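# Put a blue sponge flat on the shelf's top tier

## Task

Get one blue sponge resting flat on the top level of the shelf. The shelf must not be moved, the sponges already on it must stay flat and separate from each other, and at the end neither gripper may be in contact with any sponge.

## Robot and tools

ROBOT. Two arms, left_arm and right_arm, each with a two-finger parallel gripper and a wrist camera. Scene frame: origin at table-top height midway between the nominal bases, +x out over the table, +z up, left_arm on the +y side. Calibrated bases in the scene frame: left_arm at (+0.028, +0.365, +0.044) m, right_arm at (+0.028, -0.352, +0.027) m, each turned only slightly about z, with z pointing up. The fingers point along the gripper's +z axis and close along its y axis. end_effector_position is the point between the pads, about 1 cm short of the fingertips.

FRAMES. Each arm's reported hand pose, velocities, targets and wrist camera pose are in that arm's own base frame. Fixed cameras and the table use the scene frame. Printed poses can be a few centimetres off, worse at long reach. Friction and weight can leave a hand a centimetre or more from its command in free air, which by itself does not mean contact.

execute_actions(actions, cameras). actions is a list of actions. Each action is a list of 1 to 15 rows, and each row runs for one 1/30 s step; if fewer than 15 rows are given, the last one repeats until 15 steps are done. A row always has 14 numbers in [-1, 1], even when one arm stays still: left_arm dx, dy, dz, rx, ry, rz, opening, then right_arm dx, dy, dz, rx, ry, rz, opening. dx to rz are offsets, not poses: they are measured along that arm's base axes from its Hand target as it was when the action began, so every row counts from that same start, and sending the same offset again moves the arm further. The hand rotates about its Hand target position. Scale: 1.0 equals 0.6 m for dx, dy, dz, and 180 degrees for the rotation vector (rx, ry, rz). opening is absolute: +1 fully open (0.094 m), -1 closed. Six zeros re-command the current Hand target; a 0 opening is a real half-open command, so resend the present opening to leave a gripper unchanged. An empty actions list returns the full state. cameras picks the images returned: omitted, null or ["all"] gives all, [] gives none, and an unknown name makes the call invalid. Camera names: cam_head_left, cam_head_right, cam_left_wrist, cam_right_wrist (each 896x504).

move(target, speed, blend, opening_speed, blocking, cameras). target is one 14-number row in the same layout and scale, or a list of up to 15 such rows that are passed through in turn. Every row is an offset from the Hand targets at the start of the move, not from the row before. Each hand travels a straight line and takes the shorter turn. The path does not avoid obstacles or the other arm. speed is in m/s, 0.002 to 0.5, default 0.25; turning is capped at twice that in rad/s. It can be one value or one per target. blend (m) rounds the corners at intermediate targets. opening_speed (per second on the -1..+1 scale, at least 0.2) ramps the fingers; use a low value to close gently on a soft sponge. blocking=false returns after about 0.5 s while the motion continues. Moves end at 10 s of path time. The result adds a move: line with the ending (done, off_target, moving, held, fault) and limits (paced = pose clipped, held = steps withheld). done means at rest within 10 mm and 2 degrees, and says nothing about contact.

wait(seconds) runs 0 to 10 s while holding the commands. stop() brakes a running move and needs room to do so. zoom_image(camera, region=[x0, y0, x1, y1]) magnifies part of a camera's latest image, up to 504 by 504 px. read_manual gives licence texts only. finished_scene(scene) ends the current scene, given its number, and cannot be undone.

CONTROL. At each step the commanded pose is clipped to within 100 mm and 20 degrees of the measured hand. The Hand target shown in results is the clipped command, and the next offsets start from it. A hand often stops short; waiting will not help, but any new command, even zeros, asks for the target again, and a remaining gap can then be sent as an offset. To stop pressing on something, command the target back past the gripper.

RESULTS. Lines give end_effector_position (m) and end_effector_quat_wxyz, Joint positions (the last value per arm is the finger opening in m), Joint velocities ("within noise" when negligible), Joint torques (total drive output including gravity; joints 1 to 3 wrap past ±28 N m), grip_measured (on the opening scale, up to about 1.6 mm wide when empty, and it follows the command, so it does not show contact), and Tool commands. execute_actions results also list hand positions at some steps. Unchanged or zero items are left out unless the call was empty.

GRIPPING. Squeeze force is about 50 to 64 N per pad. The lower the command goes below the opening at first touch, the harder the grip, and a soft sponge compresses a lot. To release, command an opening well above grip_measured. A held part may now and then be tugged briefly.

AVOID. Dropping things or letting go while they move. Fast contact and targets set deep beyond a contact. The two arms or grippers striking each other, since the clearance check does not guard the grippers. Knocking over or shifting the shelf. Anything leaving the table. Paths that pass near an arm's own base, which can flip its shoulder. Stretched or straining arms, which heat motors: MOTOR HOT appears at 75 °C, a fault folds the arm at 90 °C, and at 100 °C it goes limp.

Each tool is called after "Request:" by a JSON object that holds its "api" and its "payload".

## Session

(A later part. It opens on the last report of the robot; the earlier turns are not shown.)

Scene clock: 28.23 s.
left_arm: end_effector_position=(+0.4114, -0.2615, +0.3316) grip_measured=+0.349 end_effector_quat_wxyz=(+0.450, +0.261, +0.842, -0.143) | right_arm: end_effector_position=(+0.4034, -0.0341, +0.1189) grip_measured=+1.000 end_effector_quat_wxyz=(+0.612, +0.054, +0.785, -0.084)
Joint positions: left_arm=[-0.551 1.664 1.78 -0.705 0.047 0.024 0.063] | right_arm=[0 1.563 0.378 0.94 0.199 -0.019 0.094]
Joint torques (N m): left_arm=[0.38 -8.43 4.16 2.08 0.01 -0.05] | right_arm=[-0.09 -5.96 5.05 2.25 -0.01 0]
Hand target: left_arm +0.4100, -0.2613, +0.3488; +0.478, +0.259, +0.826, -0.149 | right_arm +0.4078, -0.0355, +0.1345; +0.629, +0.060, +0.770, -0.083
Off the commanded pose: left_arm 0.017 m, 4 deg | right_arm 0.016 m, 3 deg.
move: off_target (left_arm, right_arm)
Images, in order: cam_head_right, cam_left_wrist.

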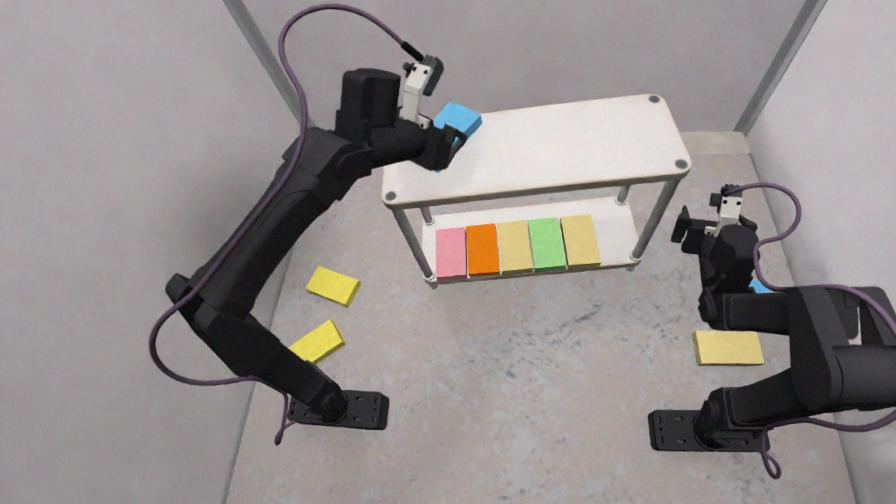

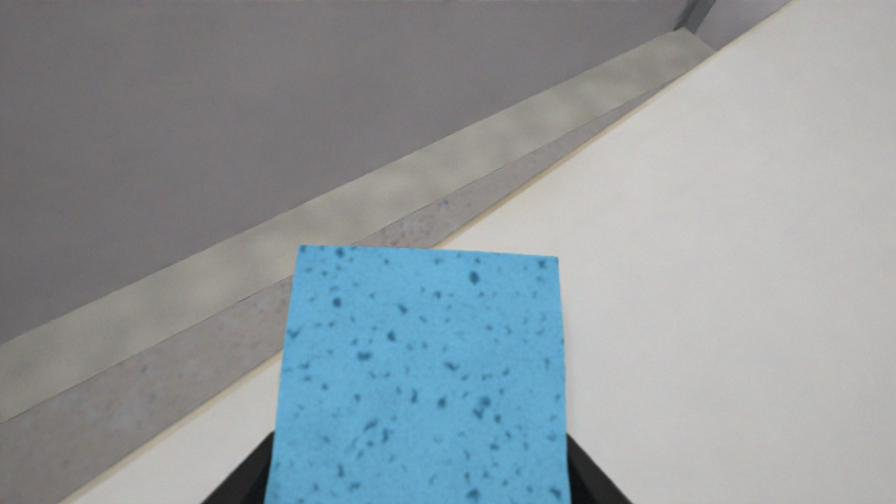

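Request:
{"api": "move", "payload": {"target": [-0.037,0.005,-0.025,0,0,0,0.18,0,0,0,0,0,0,1], "speed": 0.06, "cameras": ["cam_head_right","cam_left_wrist"]}}

Request:
{"api": "zoom_image", "payload": {"camera": "cam_head_right", "region": [360, 80, 560, 210]}}

Scene clock: 29.73 s.
left_arm: end_effector_position=(+0.3955, -0.2564, +0.3332) grip_measured=+0.349 end_effector_quat_wxyz=(+0.475, +0.255, +0.829, -0.148) | right_arm: end_effector_position=(+0.4034, -0.0341, +0.1189) grip_measured=+1.000 end_effector_quat_wxyz=(+0.612, +0.054, +0.785, -0.084)
Joint positions: left_arm=[-0.567 1.558 1.625 -0.598 0.028 0.013 0.063] | right_arm=[0 1.563 0.378 0.94 0.199 -0.019 0.094]
Joint torques (N m): left_arm=[-0.54 -6.87 3.66 1.74 -0.1 -0.09] | right_arm=[-0.09 -5.94 5.04 2.25 -0.01 0]
Hand target: left_arm +0.3878, -0.2583, +0.3338; +0.478, +0.259, +0.826, -0.149 | right_arm +0.4078, -0.0355, +0.1345; +0.629, +0.060, +0.770, -0.083
Off the commanded pose: left_arm 0.008 m, 1 deg | right_arm 0.016 m, 3 deg.
move: off_target (right_arm)
Images, in order: cam_head_right, cam_left_wrist.

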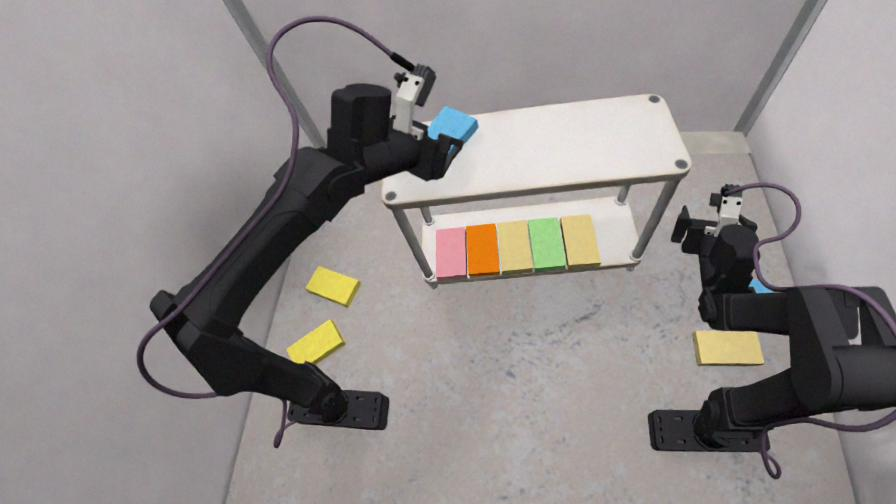

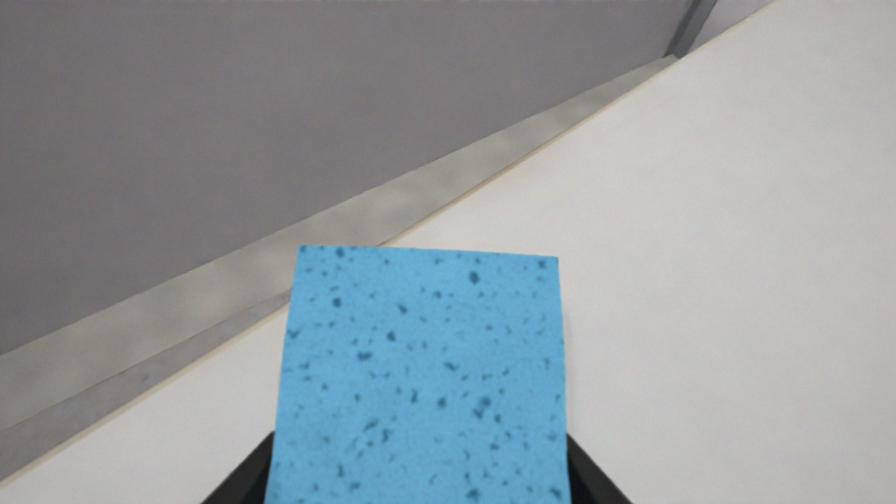

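Scaled by 2.520 from the camera's 896x504 image, which has a finer 1280x720 frame.

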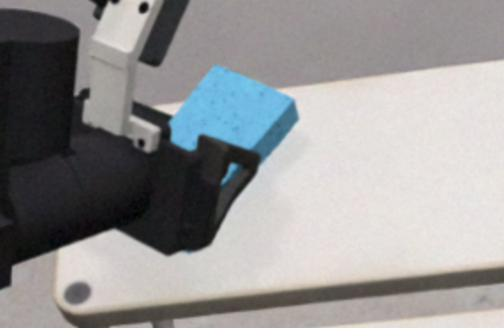

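Request:
{"api": "move", "payload": {"target": [0.0,0.0,-0.033,0.02,0.028,0,0.18,0,0,0,0,0,0,1], "speed": 0.06, "cameras": ["cam_head_right","cam_left_wrist"]}}

Request:
{"api": "zoom_image", "payload": {"camera": "cam_head_right", "region": [360, 80, 560, 210]}}

Scene clock: 31.43 s.
left_arm: end_effector_position=(+0.3956, -0.2567, +0.3326) grip_measured=+0.349 end_effector_quat_wxyz=(+0.473, +0.256, +0.831, -0.145) | right_arm: end_effector_position=(+0.4034, -0.0341, +0.1189) grip_measured=+1.000 end_effector_quat_wxyz=(+0.612, +0.054, +0.785, -0.084)
Joint positions: left_arm=[-0.568 1.563 1.633 -0.607 0.025 0.016 0.063] | right_arm=[0 1.563 0.378 0.94 0.199 -0.019 0.094]
Joint torques (N m): left_arm=[-0.54 -3.62 7.68 0.8 -0.1 -0.04] | right_arm=[-0.1 -5.96 5.05 2.25 -0.01 0]
Hand target: left_arm +0.3878, -0.2583, +0.3140; +0.433, +0.267, +0.851, -0.135 | right_arm +0.4078, -0.0355, +0.1345; +0.629, +0.060, +0.770, -0.083
Off the commanded pose: left_arm 0.020 m, 5 deg | right_arm 0.016 m, 3 deg.
move: off_target (left_arm, right_arm)
Images, in order: cam_head_right, cam_left_wrist.

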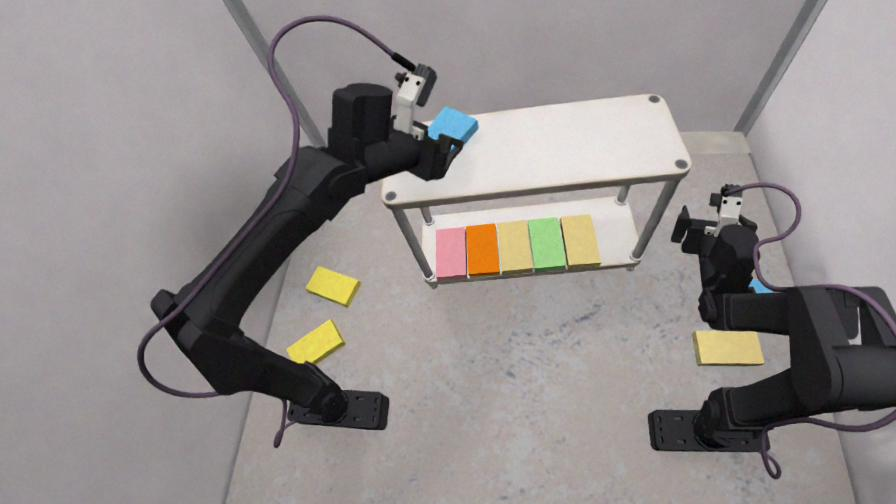

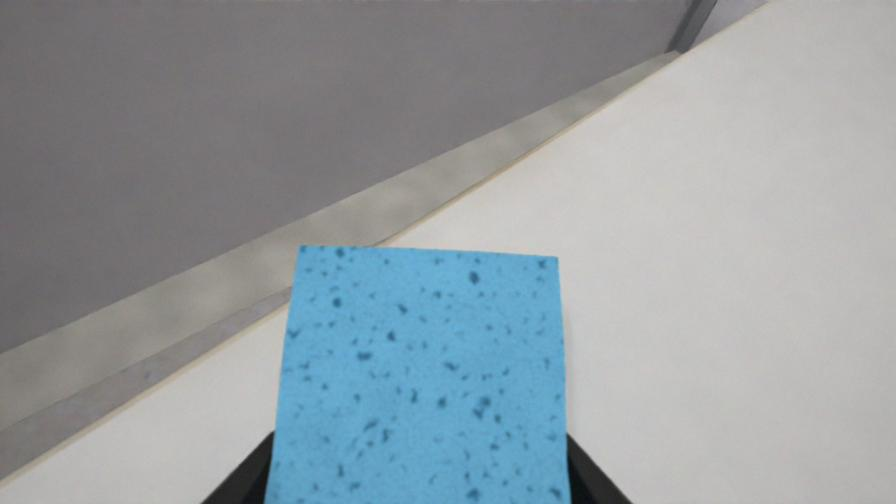

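Scaled by 2.520 from the camera's 896x504 image, which has a finer 1280x720 frame.

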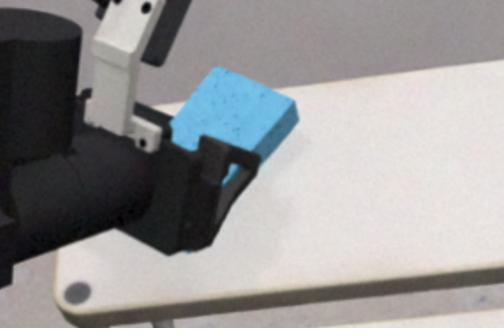

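Request:
{"api": "move", "payload": {"target": [0.0,0.0,-0.016,0.01,0.014,0,0.18,0,0,0,0,0,0,1], "speed": 0.06, "cameras": ["cam_head_right","cam_left_wrist"]}}

Request:
{"api": "zoom_image", "payload": {"camera": "cam_head_right", "region": [360, 80, 560, 210]}}

Scene clock: 32.97 s.
left_arm: end_effector_position=(+0.3963, -0.2568, +0.3299) grip_measured=+0.349 end_effector_quat_wxyz=(+0.458, +0.258, +0.839, -0.140) | right_arm: end_effector_position=(+0.4034, -0.0341, +0.1189) grip_measured=+1.000 end_effector_quat_wxyz=(+0.612, +0.054, +0.785, -0.084)
Joint positions: left_arm=[-0.568 1.589 1.679 -0.662 0.024 0.016 0.063] | right_arm=[0 1.563 0.378 0.94 0.199 -0.019 0.094]
Joint torques (N m): left_arm=[-0.57 -3.37 7.17 0.74 -0.1 -0.04] | right_arm=[-0.1 -5.96 5.04 2.25 -0.01 0]
Hand target: left_arm +0.3878, -0.2583, +0.3044; +0.410, +0.270, +0.862, -0.127 | right_arm +0.4078, -0.0355, +0.1345; +0.629, +0.060, +0.770, -0.083
Off the commanded pose: left_arm 0.027 m, 6 deg | right_arm 0.016 m, 3 deg.
move: off_target (left_arm, right_arm)
Images, in order: cam_head_right, cam_left_wrist.

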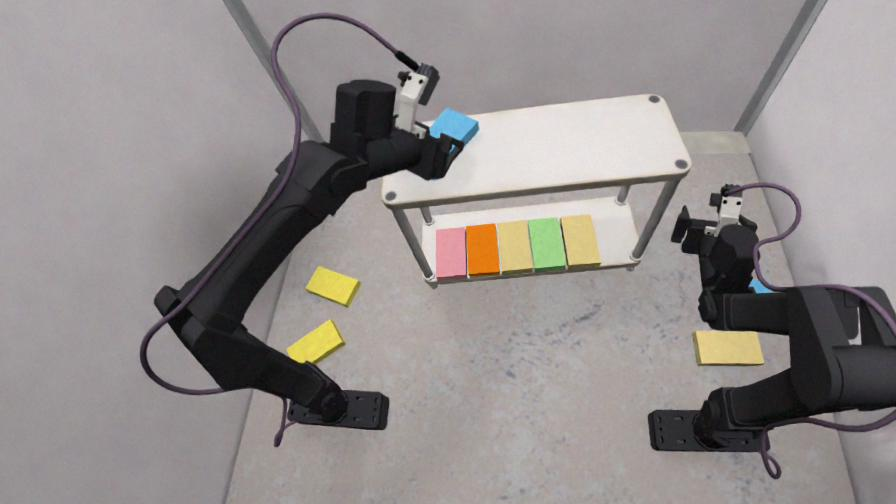

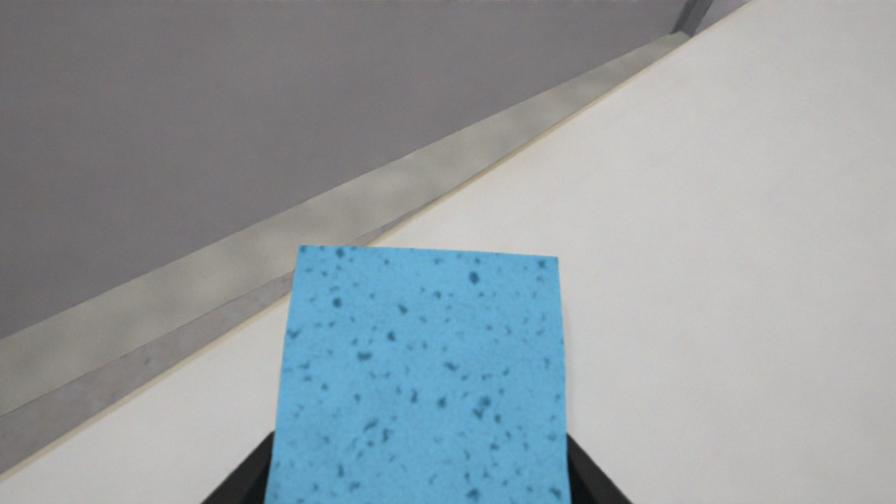

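Scaled by 2.520 from the camera's 896x504 image, which has a finer 1280x720 frame.

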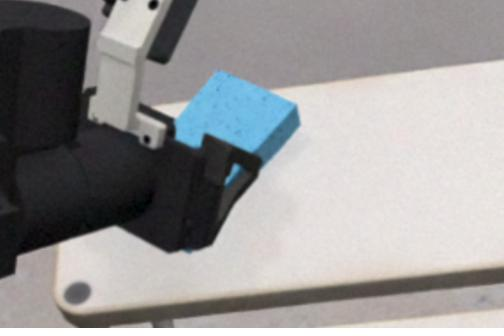

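Request:
{"api": "move", "payload": {"target": [0.0,0.0,-0.015,0.003,0.004,0,0.18,0,0,0,0,0,0,1], "speed": 0.06, "cameras": ["cam_head_right","cam_left_wrist"]}}

Request:
{"api": "zoom_image", "payload": {"camera": "cam_head_right", "region": [360, 80, 560, 210]}}

Scene clock: 34.17 s.
left_arm: end_effector_position=(+0.3963, -0.2568, +0.3299) grip_measured=+0.349 end_effector_quat_wxyz=(+0.458, +0.258, +0.839, -0.140) | right_arm: end_effector_position=(+0.4034, -0.0341, +0.1189) grip_measured=+1.000 end_effector_quat_wxyz=(+0.612, +0.054, +0.785, -0.084)
Joint positions: left_arm=[-0.568 1.589 1.679 -0.662 0.024 0.016 0.063] | right_arm=[0 1.563 0.378 0.94 0.199 -0.019 0.094]
Joint torques (N m): left_arm=[-0.64 -3.23 5.87 0.78 -0.1 -0.03] | right_arm=[-0.1 -5.97 5.05 2.25 -0.01 0.01]
Hand target: left_arm +0.3878, -0.2583, +0.2954; +0.403, +0.272, +0.865, -0.125 | right_arm +0.4078, -0.0355, +0.1345; +0.629, +0.060, +0.770, -0.083
Off the commanded pose: left_arm 0.036 m, 7 deg | right_arm 0.016 m, 3 deg.
move: off_target (left_arm, right_arm)
Images, in order: cam_head_right, cam_left_wrist.

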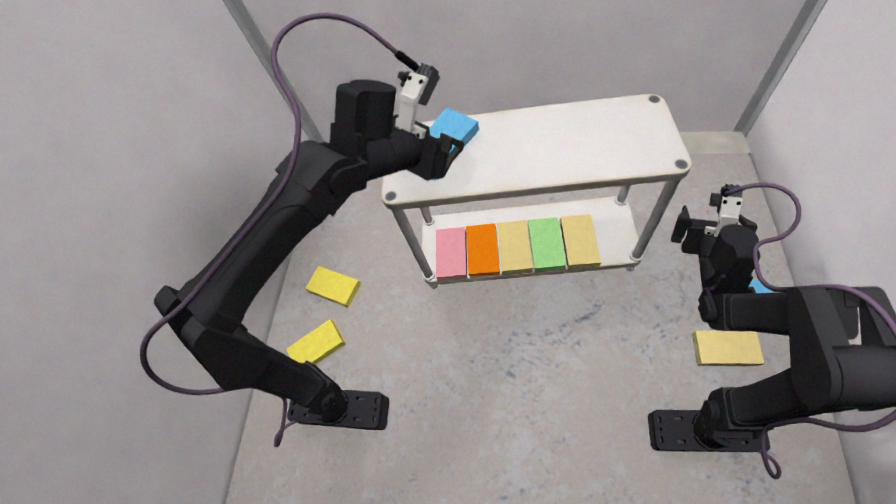

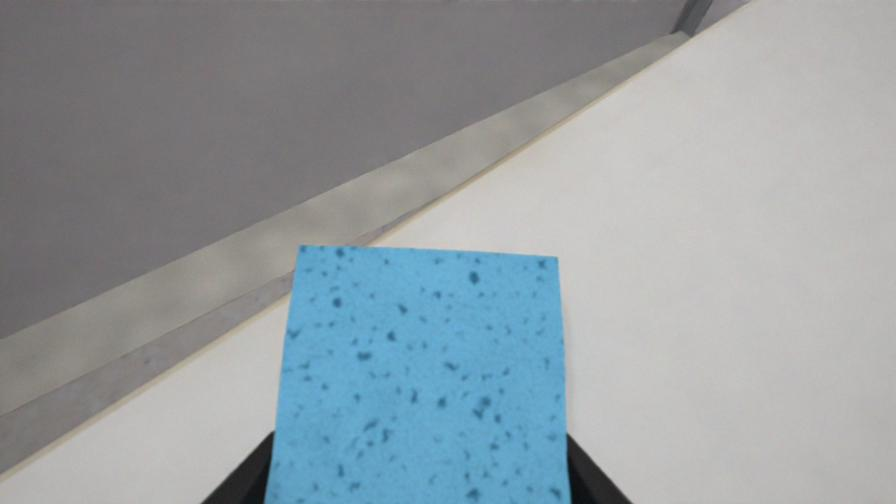

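Scaled by 2.520 from the camera's 896x504 image, which has a finer 1280x720 frame.

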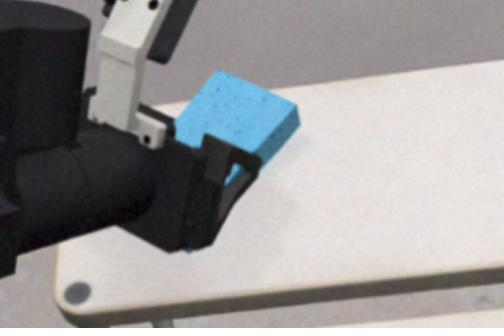

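Request:
{"api": "move", "payload": {"target": [0.0,0.0,0.025,0.018,0.026,0,0.18,0,0,0,0,0,0,1], "speed": 0.06, "cameras": ["cam_head_right","cam_left_wrist"]}}

Request:
{"api": "zoom_image", "payload": {"camera": "cam_head_right", "region": [360, 80, 560, 210]}}

Scene clock: 36.00 s.
left_arm: end_effector_position=(+0.3996, -0.2611, +0.3274) grip_measured=+0.349 end_effector_quat_wxyz=(+0.402, +0.266, +0.866, -0.129) | right_arm: end_effector_position=(+0.4034, -0.0341, +0.1189) grip_measured=+1.000 end_effector_quat_wxyz=(+0.612, +0.054, +0.785, -0.084)
Joint positions: left_arm=[-0.57 1.719 1.92 -0.9 0.03 0.013 0.063] | right_arm=[0 1.563 0.378 0.94 0.199 -0.019 0.094]
Joint torques (N m): left_arm=[-0.58 -4.72 7.62 0.56 -0.1 -0.01] | right_arm=[-0.09 -5.96 5.05 2.25 -0.01 0]
Hand target: left_arm +0.3878, -0.2583, +0.3104; +0.360, +0.277, +0.884, -0.111 | right_arm +0.4078, -0.0355, +0.1345; +0.629, +0.060, +0.770, -0.083
Off the commanded pose: left_arm 0.021 m, 6 deg | right_arm 0.016 m, 3 deg.
move: off_target (left_arm, right_arm)
Images, in order: cam_head_right, cam_left_wrist.

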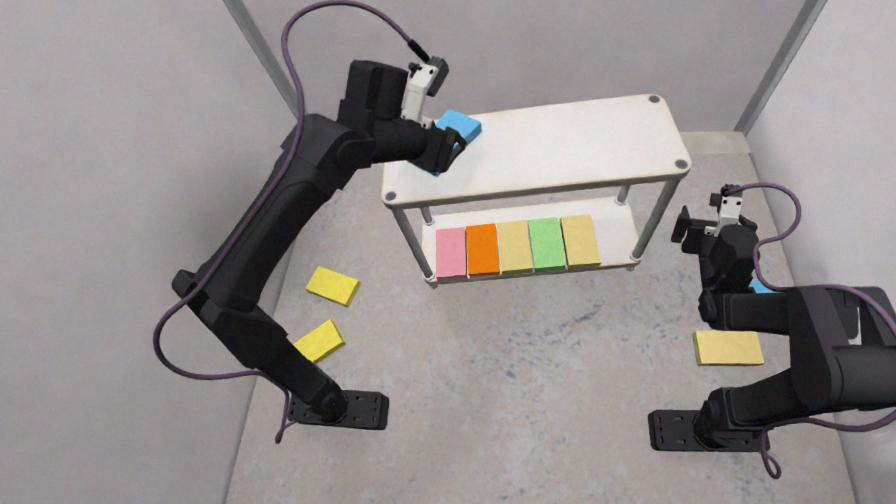

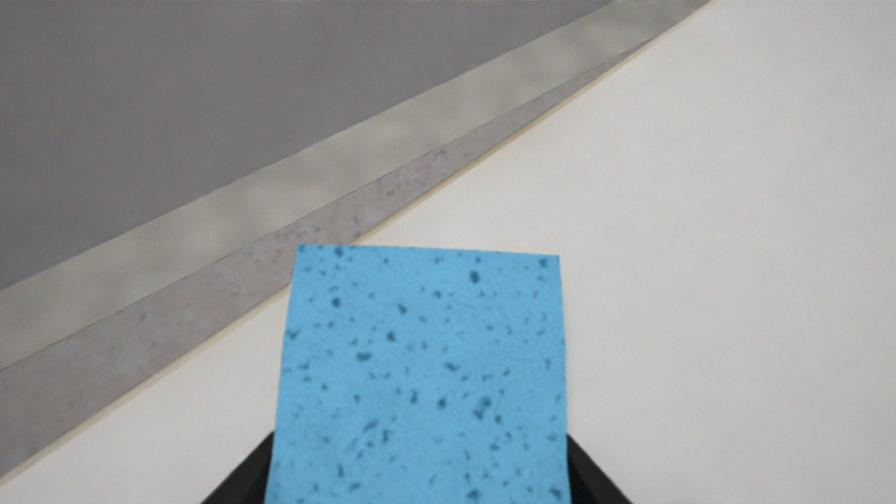

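Scaled by 2.520 from the camera's 896x504 image, which has a finer 1280x720 frame.

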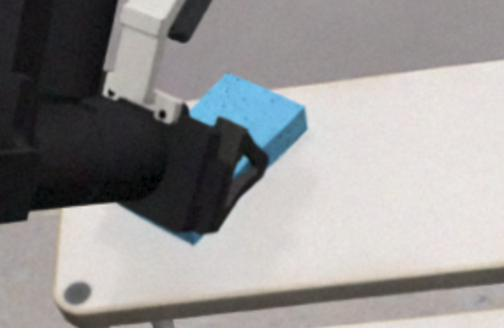

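Request:
{"api": "move", "payload": {"target": [-0.005,0.003,-0.03,-0.008,-0.011,0,0.18,0,0,0,0,0,0,1], "speed": 0.06, "cameras": ["cam_head_right","cam_left_wrist"]}}

Request:
{"api": "zoom_image", "payload": {"camera": "cam_head_right", "region": [360, 80, 560, 210]}}

Scene clock: 37.20 s.
left_arm: end_effector_position=(+0.3997, -0.2612, +0.3257) grip_measured=+0.349 end_effector_quat_wxyz=(+0.427, +0.261, +0.855, -0.137) | right_arm: end_effector_position=(+0.4034, -0.0341, +0.1189) grip_measured=+1.000 end_effector_quat_wxyz=(+0.612, +0.054, +0.785, -0.084)
Joint positions: left_arm=[-0.57 1.662 1.8 -0.78 0.03 0.009 0.063] | right_arm=[0 1.563 0.378 0.94 0.199 -0.019 0.094]
Joint torques (N m): left_arm=[-0.54 -5.91 2.63 0.91 -0.09 0.01] | right_arm=[-0.09 -5.96 5.05 2.25 -0.01 0.01]
Hand target: left_arm +0.3848, -0.2565, +0.2924; +0.378, +0.275, +0.876, -0.117 | right_arm +0.4078, -0.0355, +0.1345; +0.629, +0.060, +0.770, -0.083
Off the commanded pose: left_arm 0.037 m, 7 deg | right_arm 0.016 m, 3 deg.
move: off_target (left_arm, right_arm)
Images, in order: cam_head_right, cam_left_wrist.

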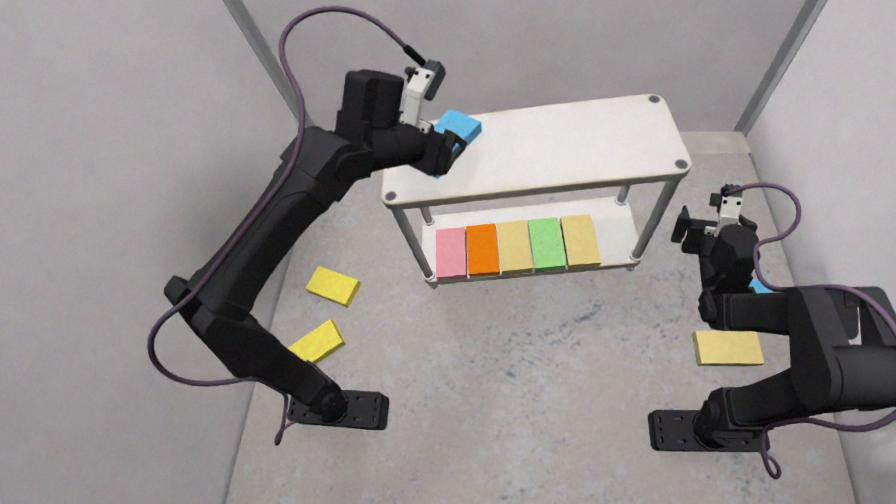

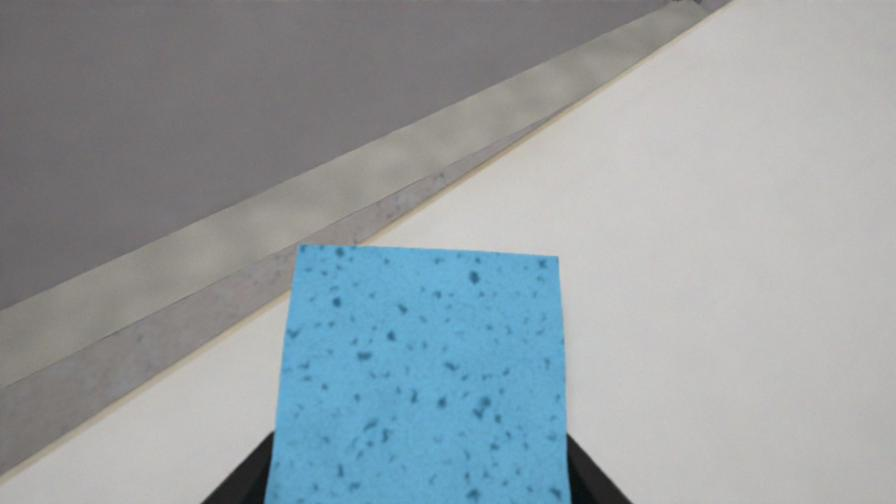

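Scaled by 2.520 from the camera's 896x504 image, which has a finer 1280x720 frame.

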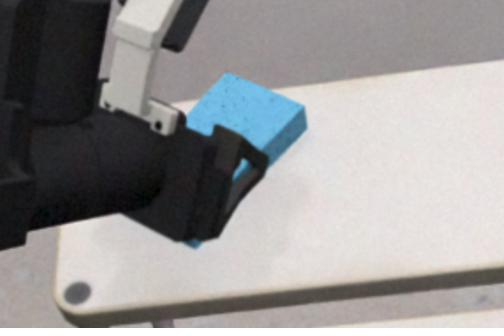

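Request:
{"api": "move", "payload": {"target": [0.022,-0.006,0.035,-0.014,-0.02,0,0.18,0,0,0,0,0,0,1], "speed": 0.06, "cameras": []}}

Request:
{"api": "move", "payload": {"target": [0,0,0,0,0,0,0.7,0,0,0,0,0,0,1], "opening_speed": 0.4, "cameras": ["cam_head_right","cam_left_wrist"]}}

Request:
{"api": "zoom_image", "payload": {"camera": "cam_head_right", "region": [360, 80, 560, 210]}}

Scene clock: 39.93 s.
left_arm: end_effector_position=(+0.4001, -0.2614, +0.3263) grip_measured=+0.349 end_effector_quat_wxyz=(+0.428, +0.261, +0.854, -0.137) | right_arm: end_effector_position=(+0.4034, -0.0341, +0.1189) grip_measured=+1.000 end_effector_quat_wxyz=(+0.612, +0.054, +0.785, -0.084)
Joint positions: left_arm=[-0.57 1.662 1.8 -0.777 0.03 0.009 0.063] | right_arm=[0 1.563 0.378 0.94 0.199 -0.019 0.094]
Joint torques (N m): left_arm=[0.44 -5.37 4.68 1.36 0.04 0.09] | right_arm=[-0.09 -5.96 5.04 2.25 -0.01 0]
Hand target: left_arm +0.3980, -0.2601, +0.3134; +0.412, +0.270, +0.861, -0.128 | right_arm +0.4078, -0.0355, +0.1345; +0.629, +0.060, +0.770, -0.083
Off the commanded pose: left_arm 0.013 m, 2 deg | right_arm 0.016 m, 3 deg.
move: off_target (left_arm, right_arm)

Scene clock: 41.73 s.
left_arm: end_effector_position=(+0.4008, -0.2609, +0.3266) grip_measured=+0.698 end_effector_quat_wxyz=(+0.430, +0.263, +0.853, -0.134) | right_arm: end_effector_position=(+0.4034, -0.0341, +0.1189) grip_measured=+1.000 end_effector_quat_wxyz=(+0.612, +0.054, +0.785, -0.084)
Joint positions: left_arm=[-0.57 1.662 1.8 -0.775 0.025 0.016 0.08] | right_arm=[0 1.563 0.378 0.94 0.199 -0.019 0.094]
Joint torques (N m): left_arm=[0.43 -5.38 4.71 1.35 0.03 0.05] | right_arm=[-0.09 -5.96 5.05 2.25 -0.01 0]
Hand target: left_arm +0.3980, -0.2601, +0.3134; +0.412, +0.270, +0.861, -0.128 | right_arm +0.4078, -0.0355, +0.1345; +0.629, +0.060, +0.770, -0.083
Off the commanded pose: left_arm 0.014 m, 2 deg | right_arm 0.016 m, 3 deg.
move: off_target (left_arm, right_arm)
Images, in order: cam_head_right, cam_left_wrist.

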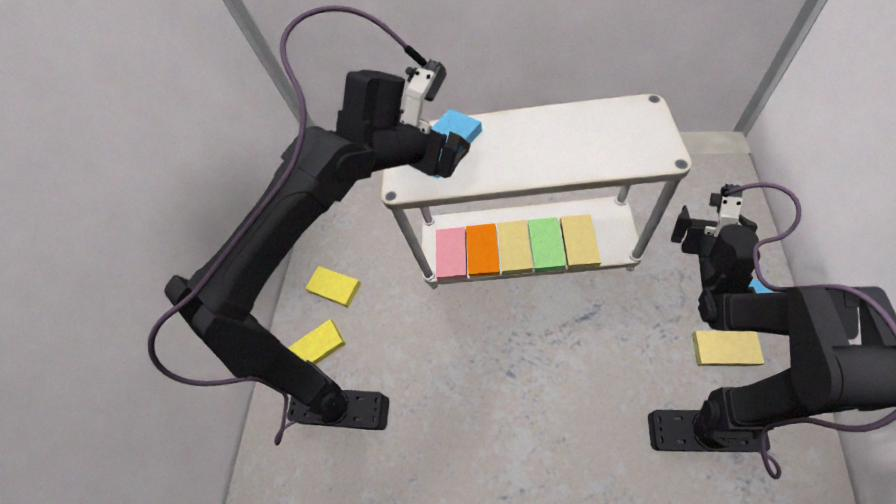

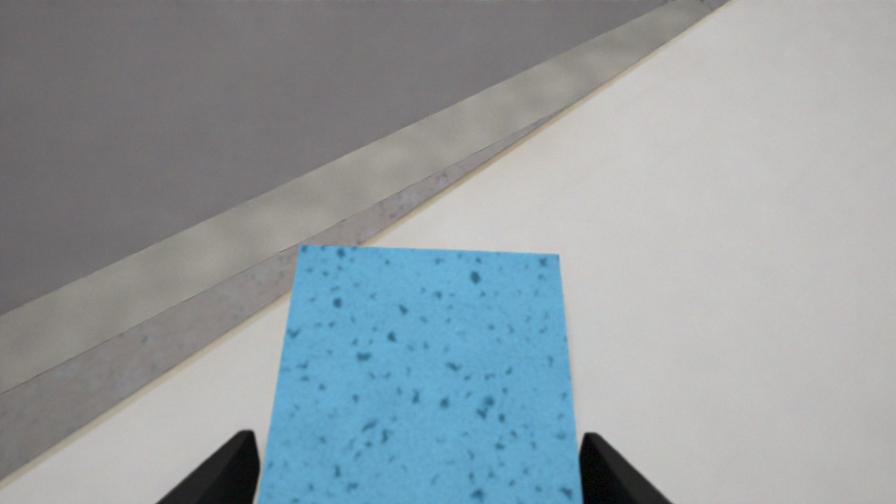

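Scaled by 2.520 from the camera's 896x504 image, which has a finer 1280x720 frame.

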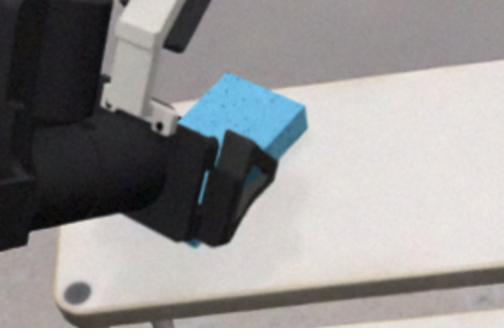

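Request:
{"api": "move", "payload": {"target": [[0,0,0,0,0,0,0.95,0,0,0,0,0,0,1],[-0.12,0.085,0.17,0,0,0,0.95,0,0,0,0,0,0,1],[-0.3,0.2,0.2,0,0,0,0.95,0,0,0,0,0,0,1]], "speed": 0.12}}

Request:
{"api": "zoom_image", "payload": {"camera": "cam_head_right", "region": [360, 80, 560, 210]}}

Scene clock: 45.90 s.
left_arm: end_effector_position=(+0.2251, -0.1451, +0.4425) grip_measured=+0.947 end_effector_quat_wxyz=(+0.429, +0.265, +0.853, -0.130) | right_arm: end_effector_position=(+0.4034, -0.0341, +0.1189) grip_measured=+1.000 end_effector_quat_wxyz=(+0.612, +0.054, +0.785, -0.084)
Joint positions: left_arm=[-0.554 1.28 2.096 -1.457 0.033 0.032 0.091] | right_arm=[0 1.563 0.378 0.94 0.199 -0.019 0.094]
Joint torques (N m): left_arm=[0.54 -1.09 2.37 1.19 0.13 0.06] | right_arm=[-0.09 -5.94 5.05 2.25 -0.01 0]
Hand target: left_arm +0.2180, -0.1401, +0.4334; +0.412, +0.270, +0.861, -0.128 | right_arm +0.4078, -0.0355, +0.1345; +0.629, +0.060, +0.770, -0.083
Off the commanded pose: left_arm 0.013 m, 2 deg | right_arm 0.016 m, 3 deg.
move: off_target (left_arm, right_arm)

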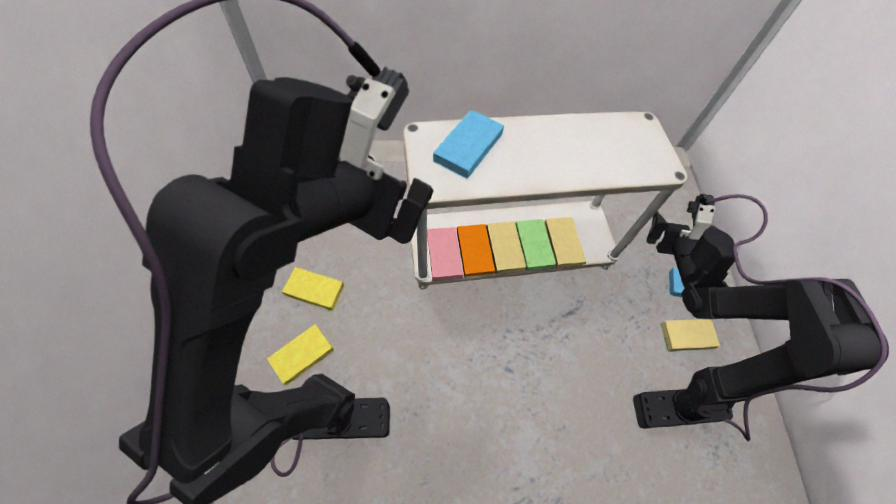

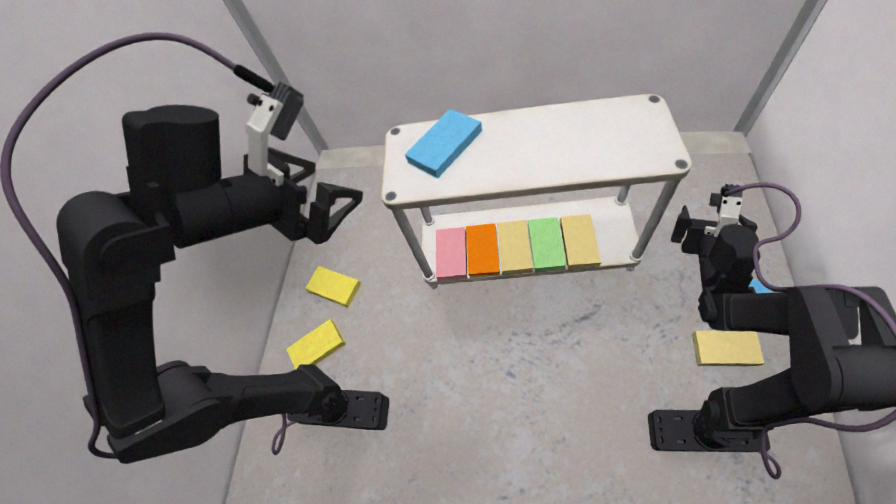

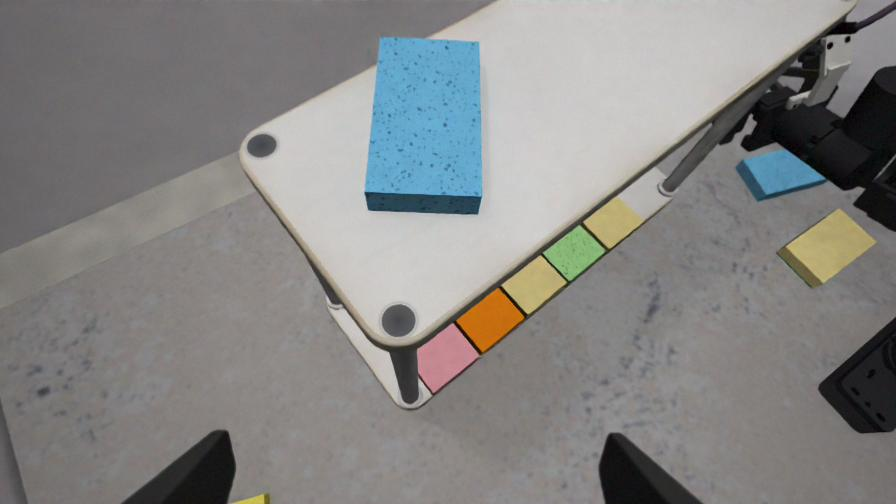

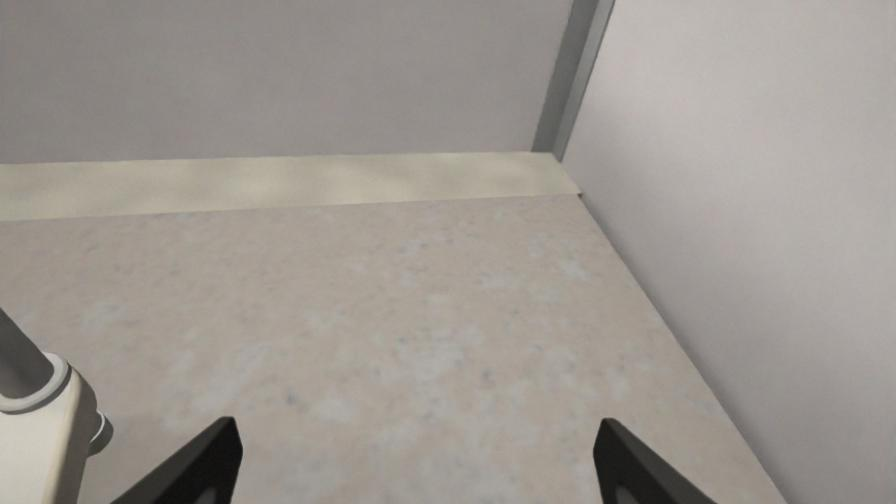

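Scaled by 2.520 from the camera's 896x504 image, which has a finer 1280x720 frame.

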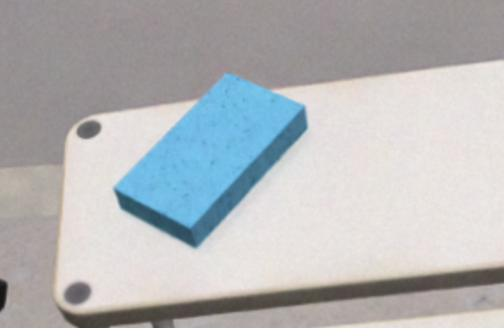

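Done: lying flat.

Request:
{"api": "finished_scene", "payload": {"scene": 2}}

The scene is finished: the task was done.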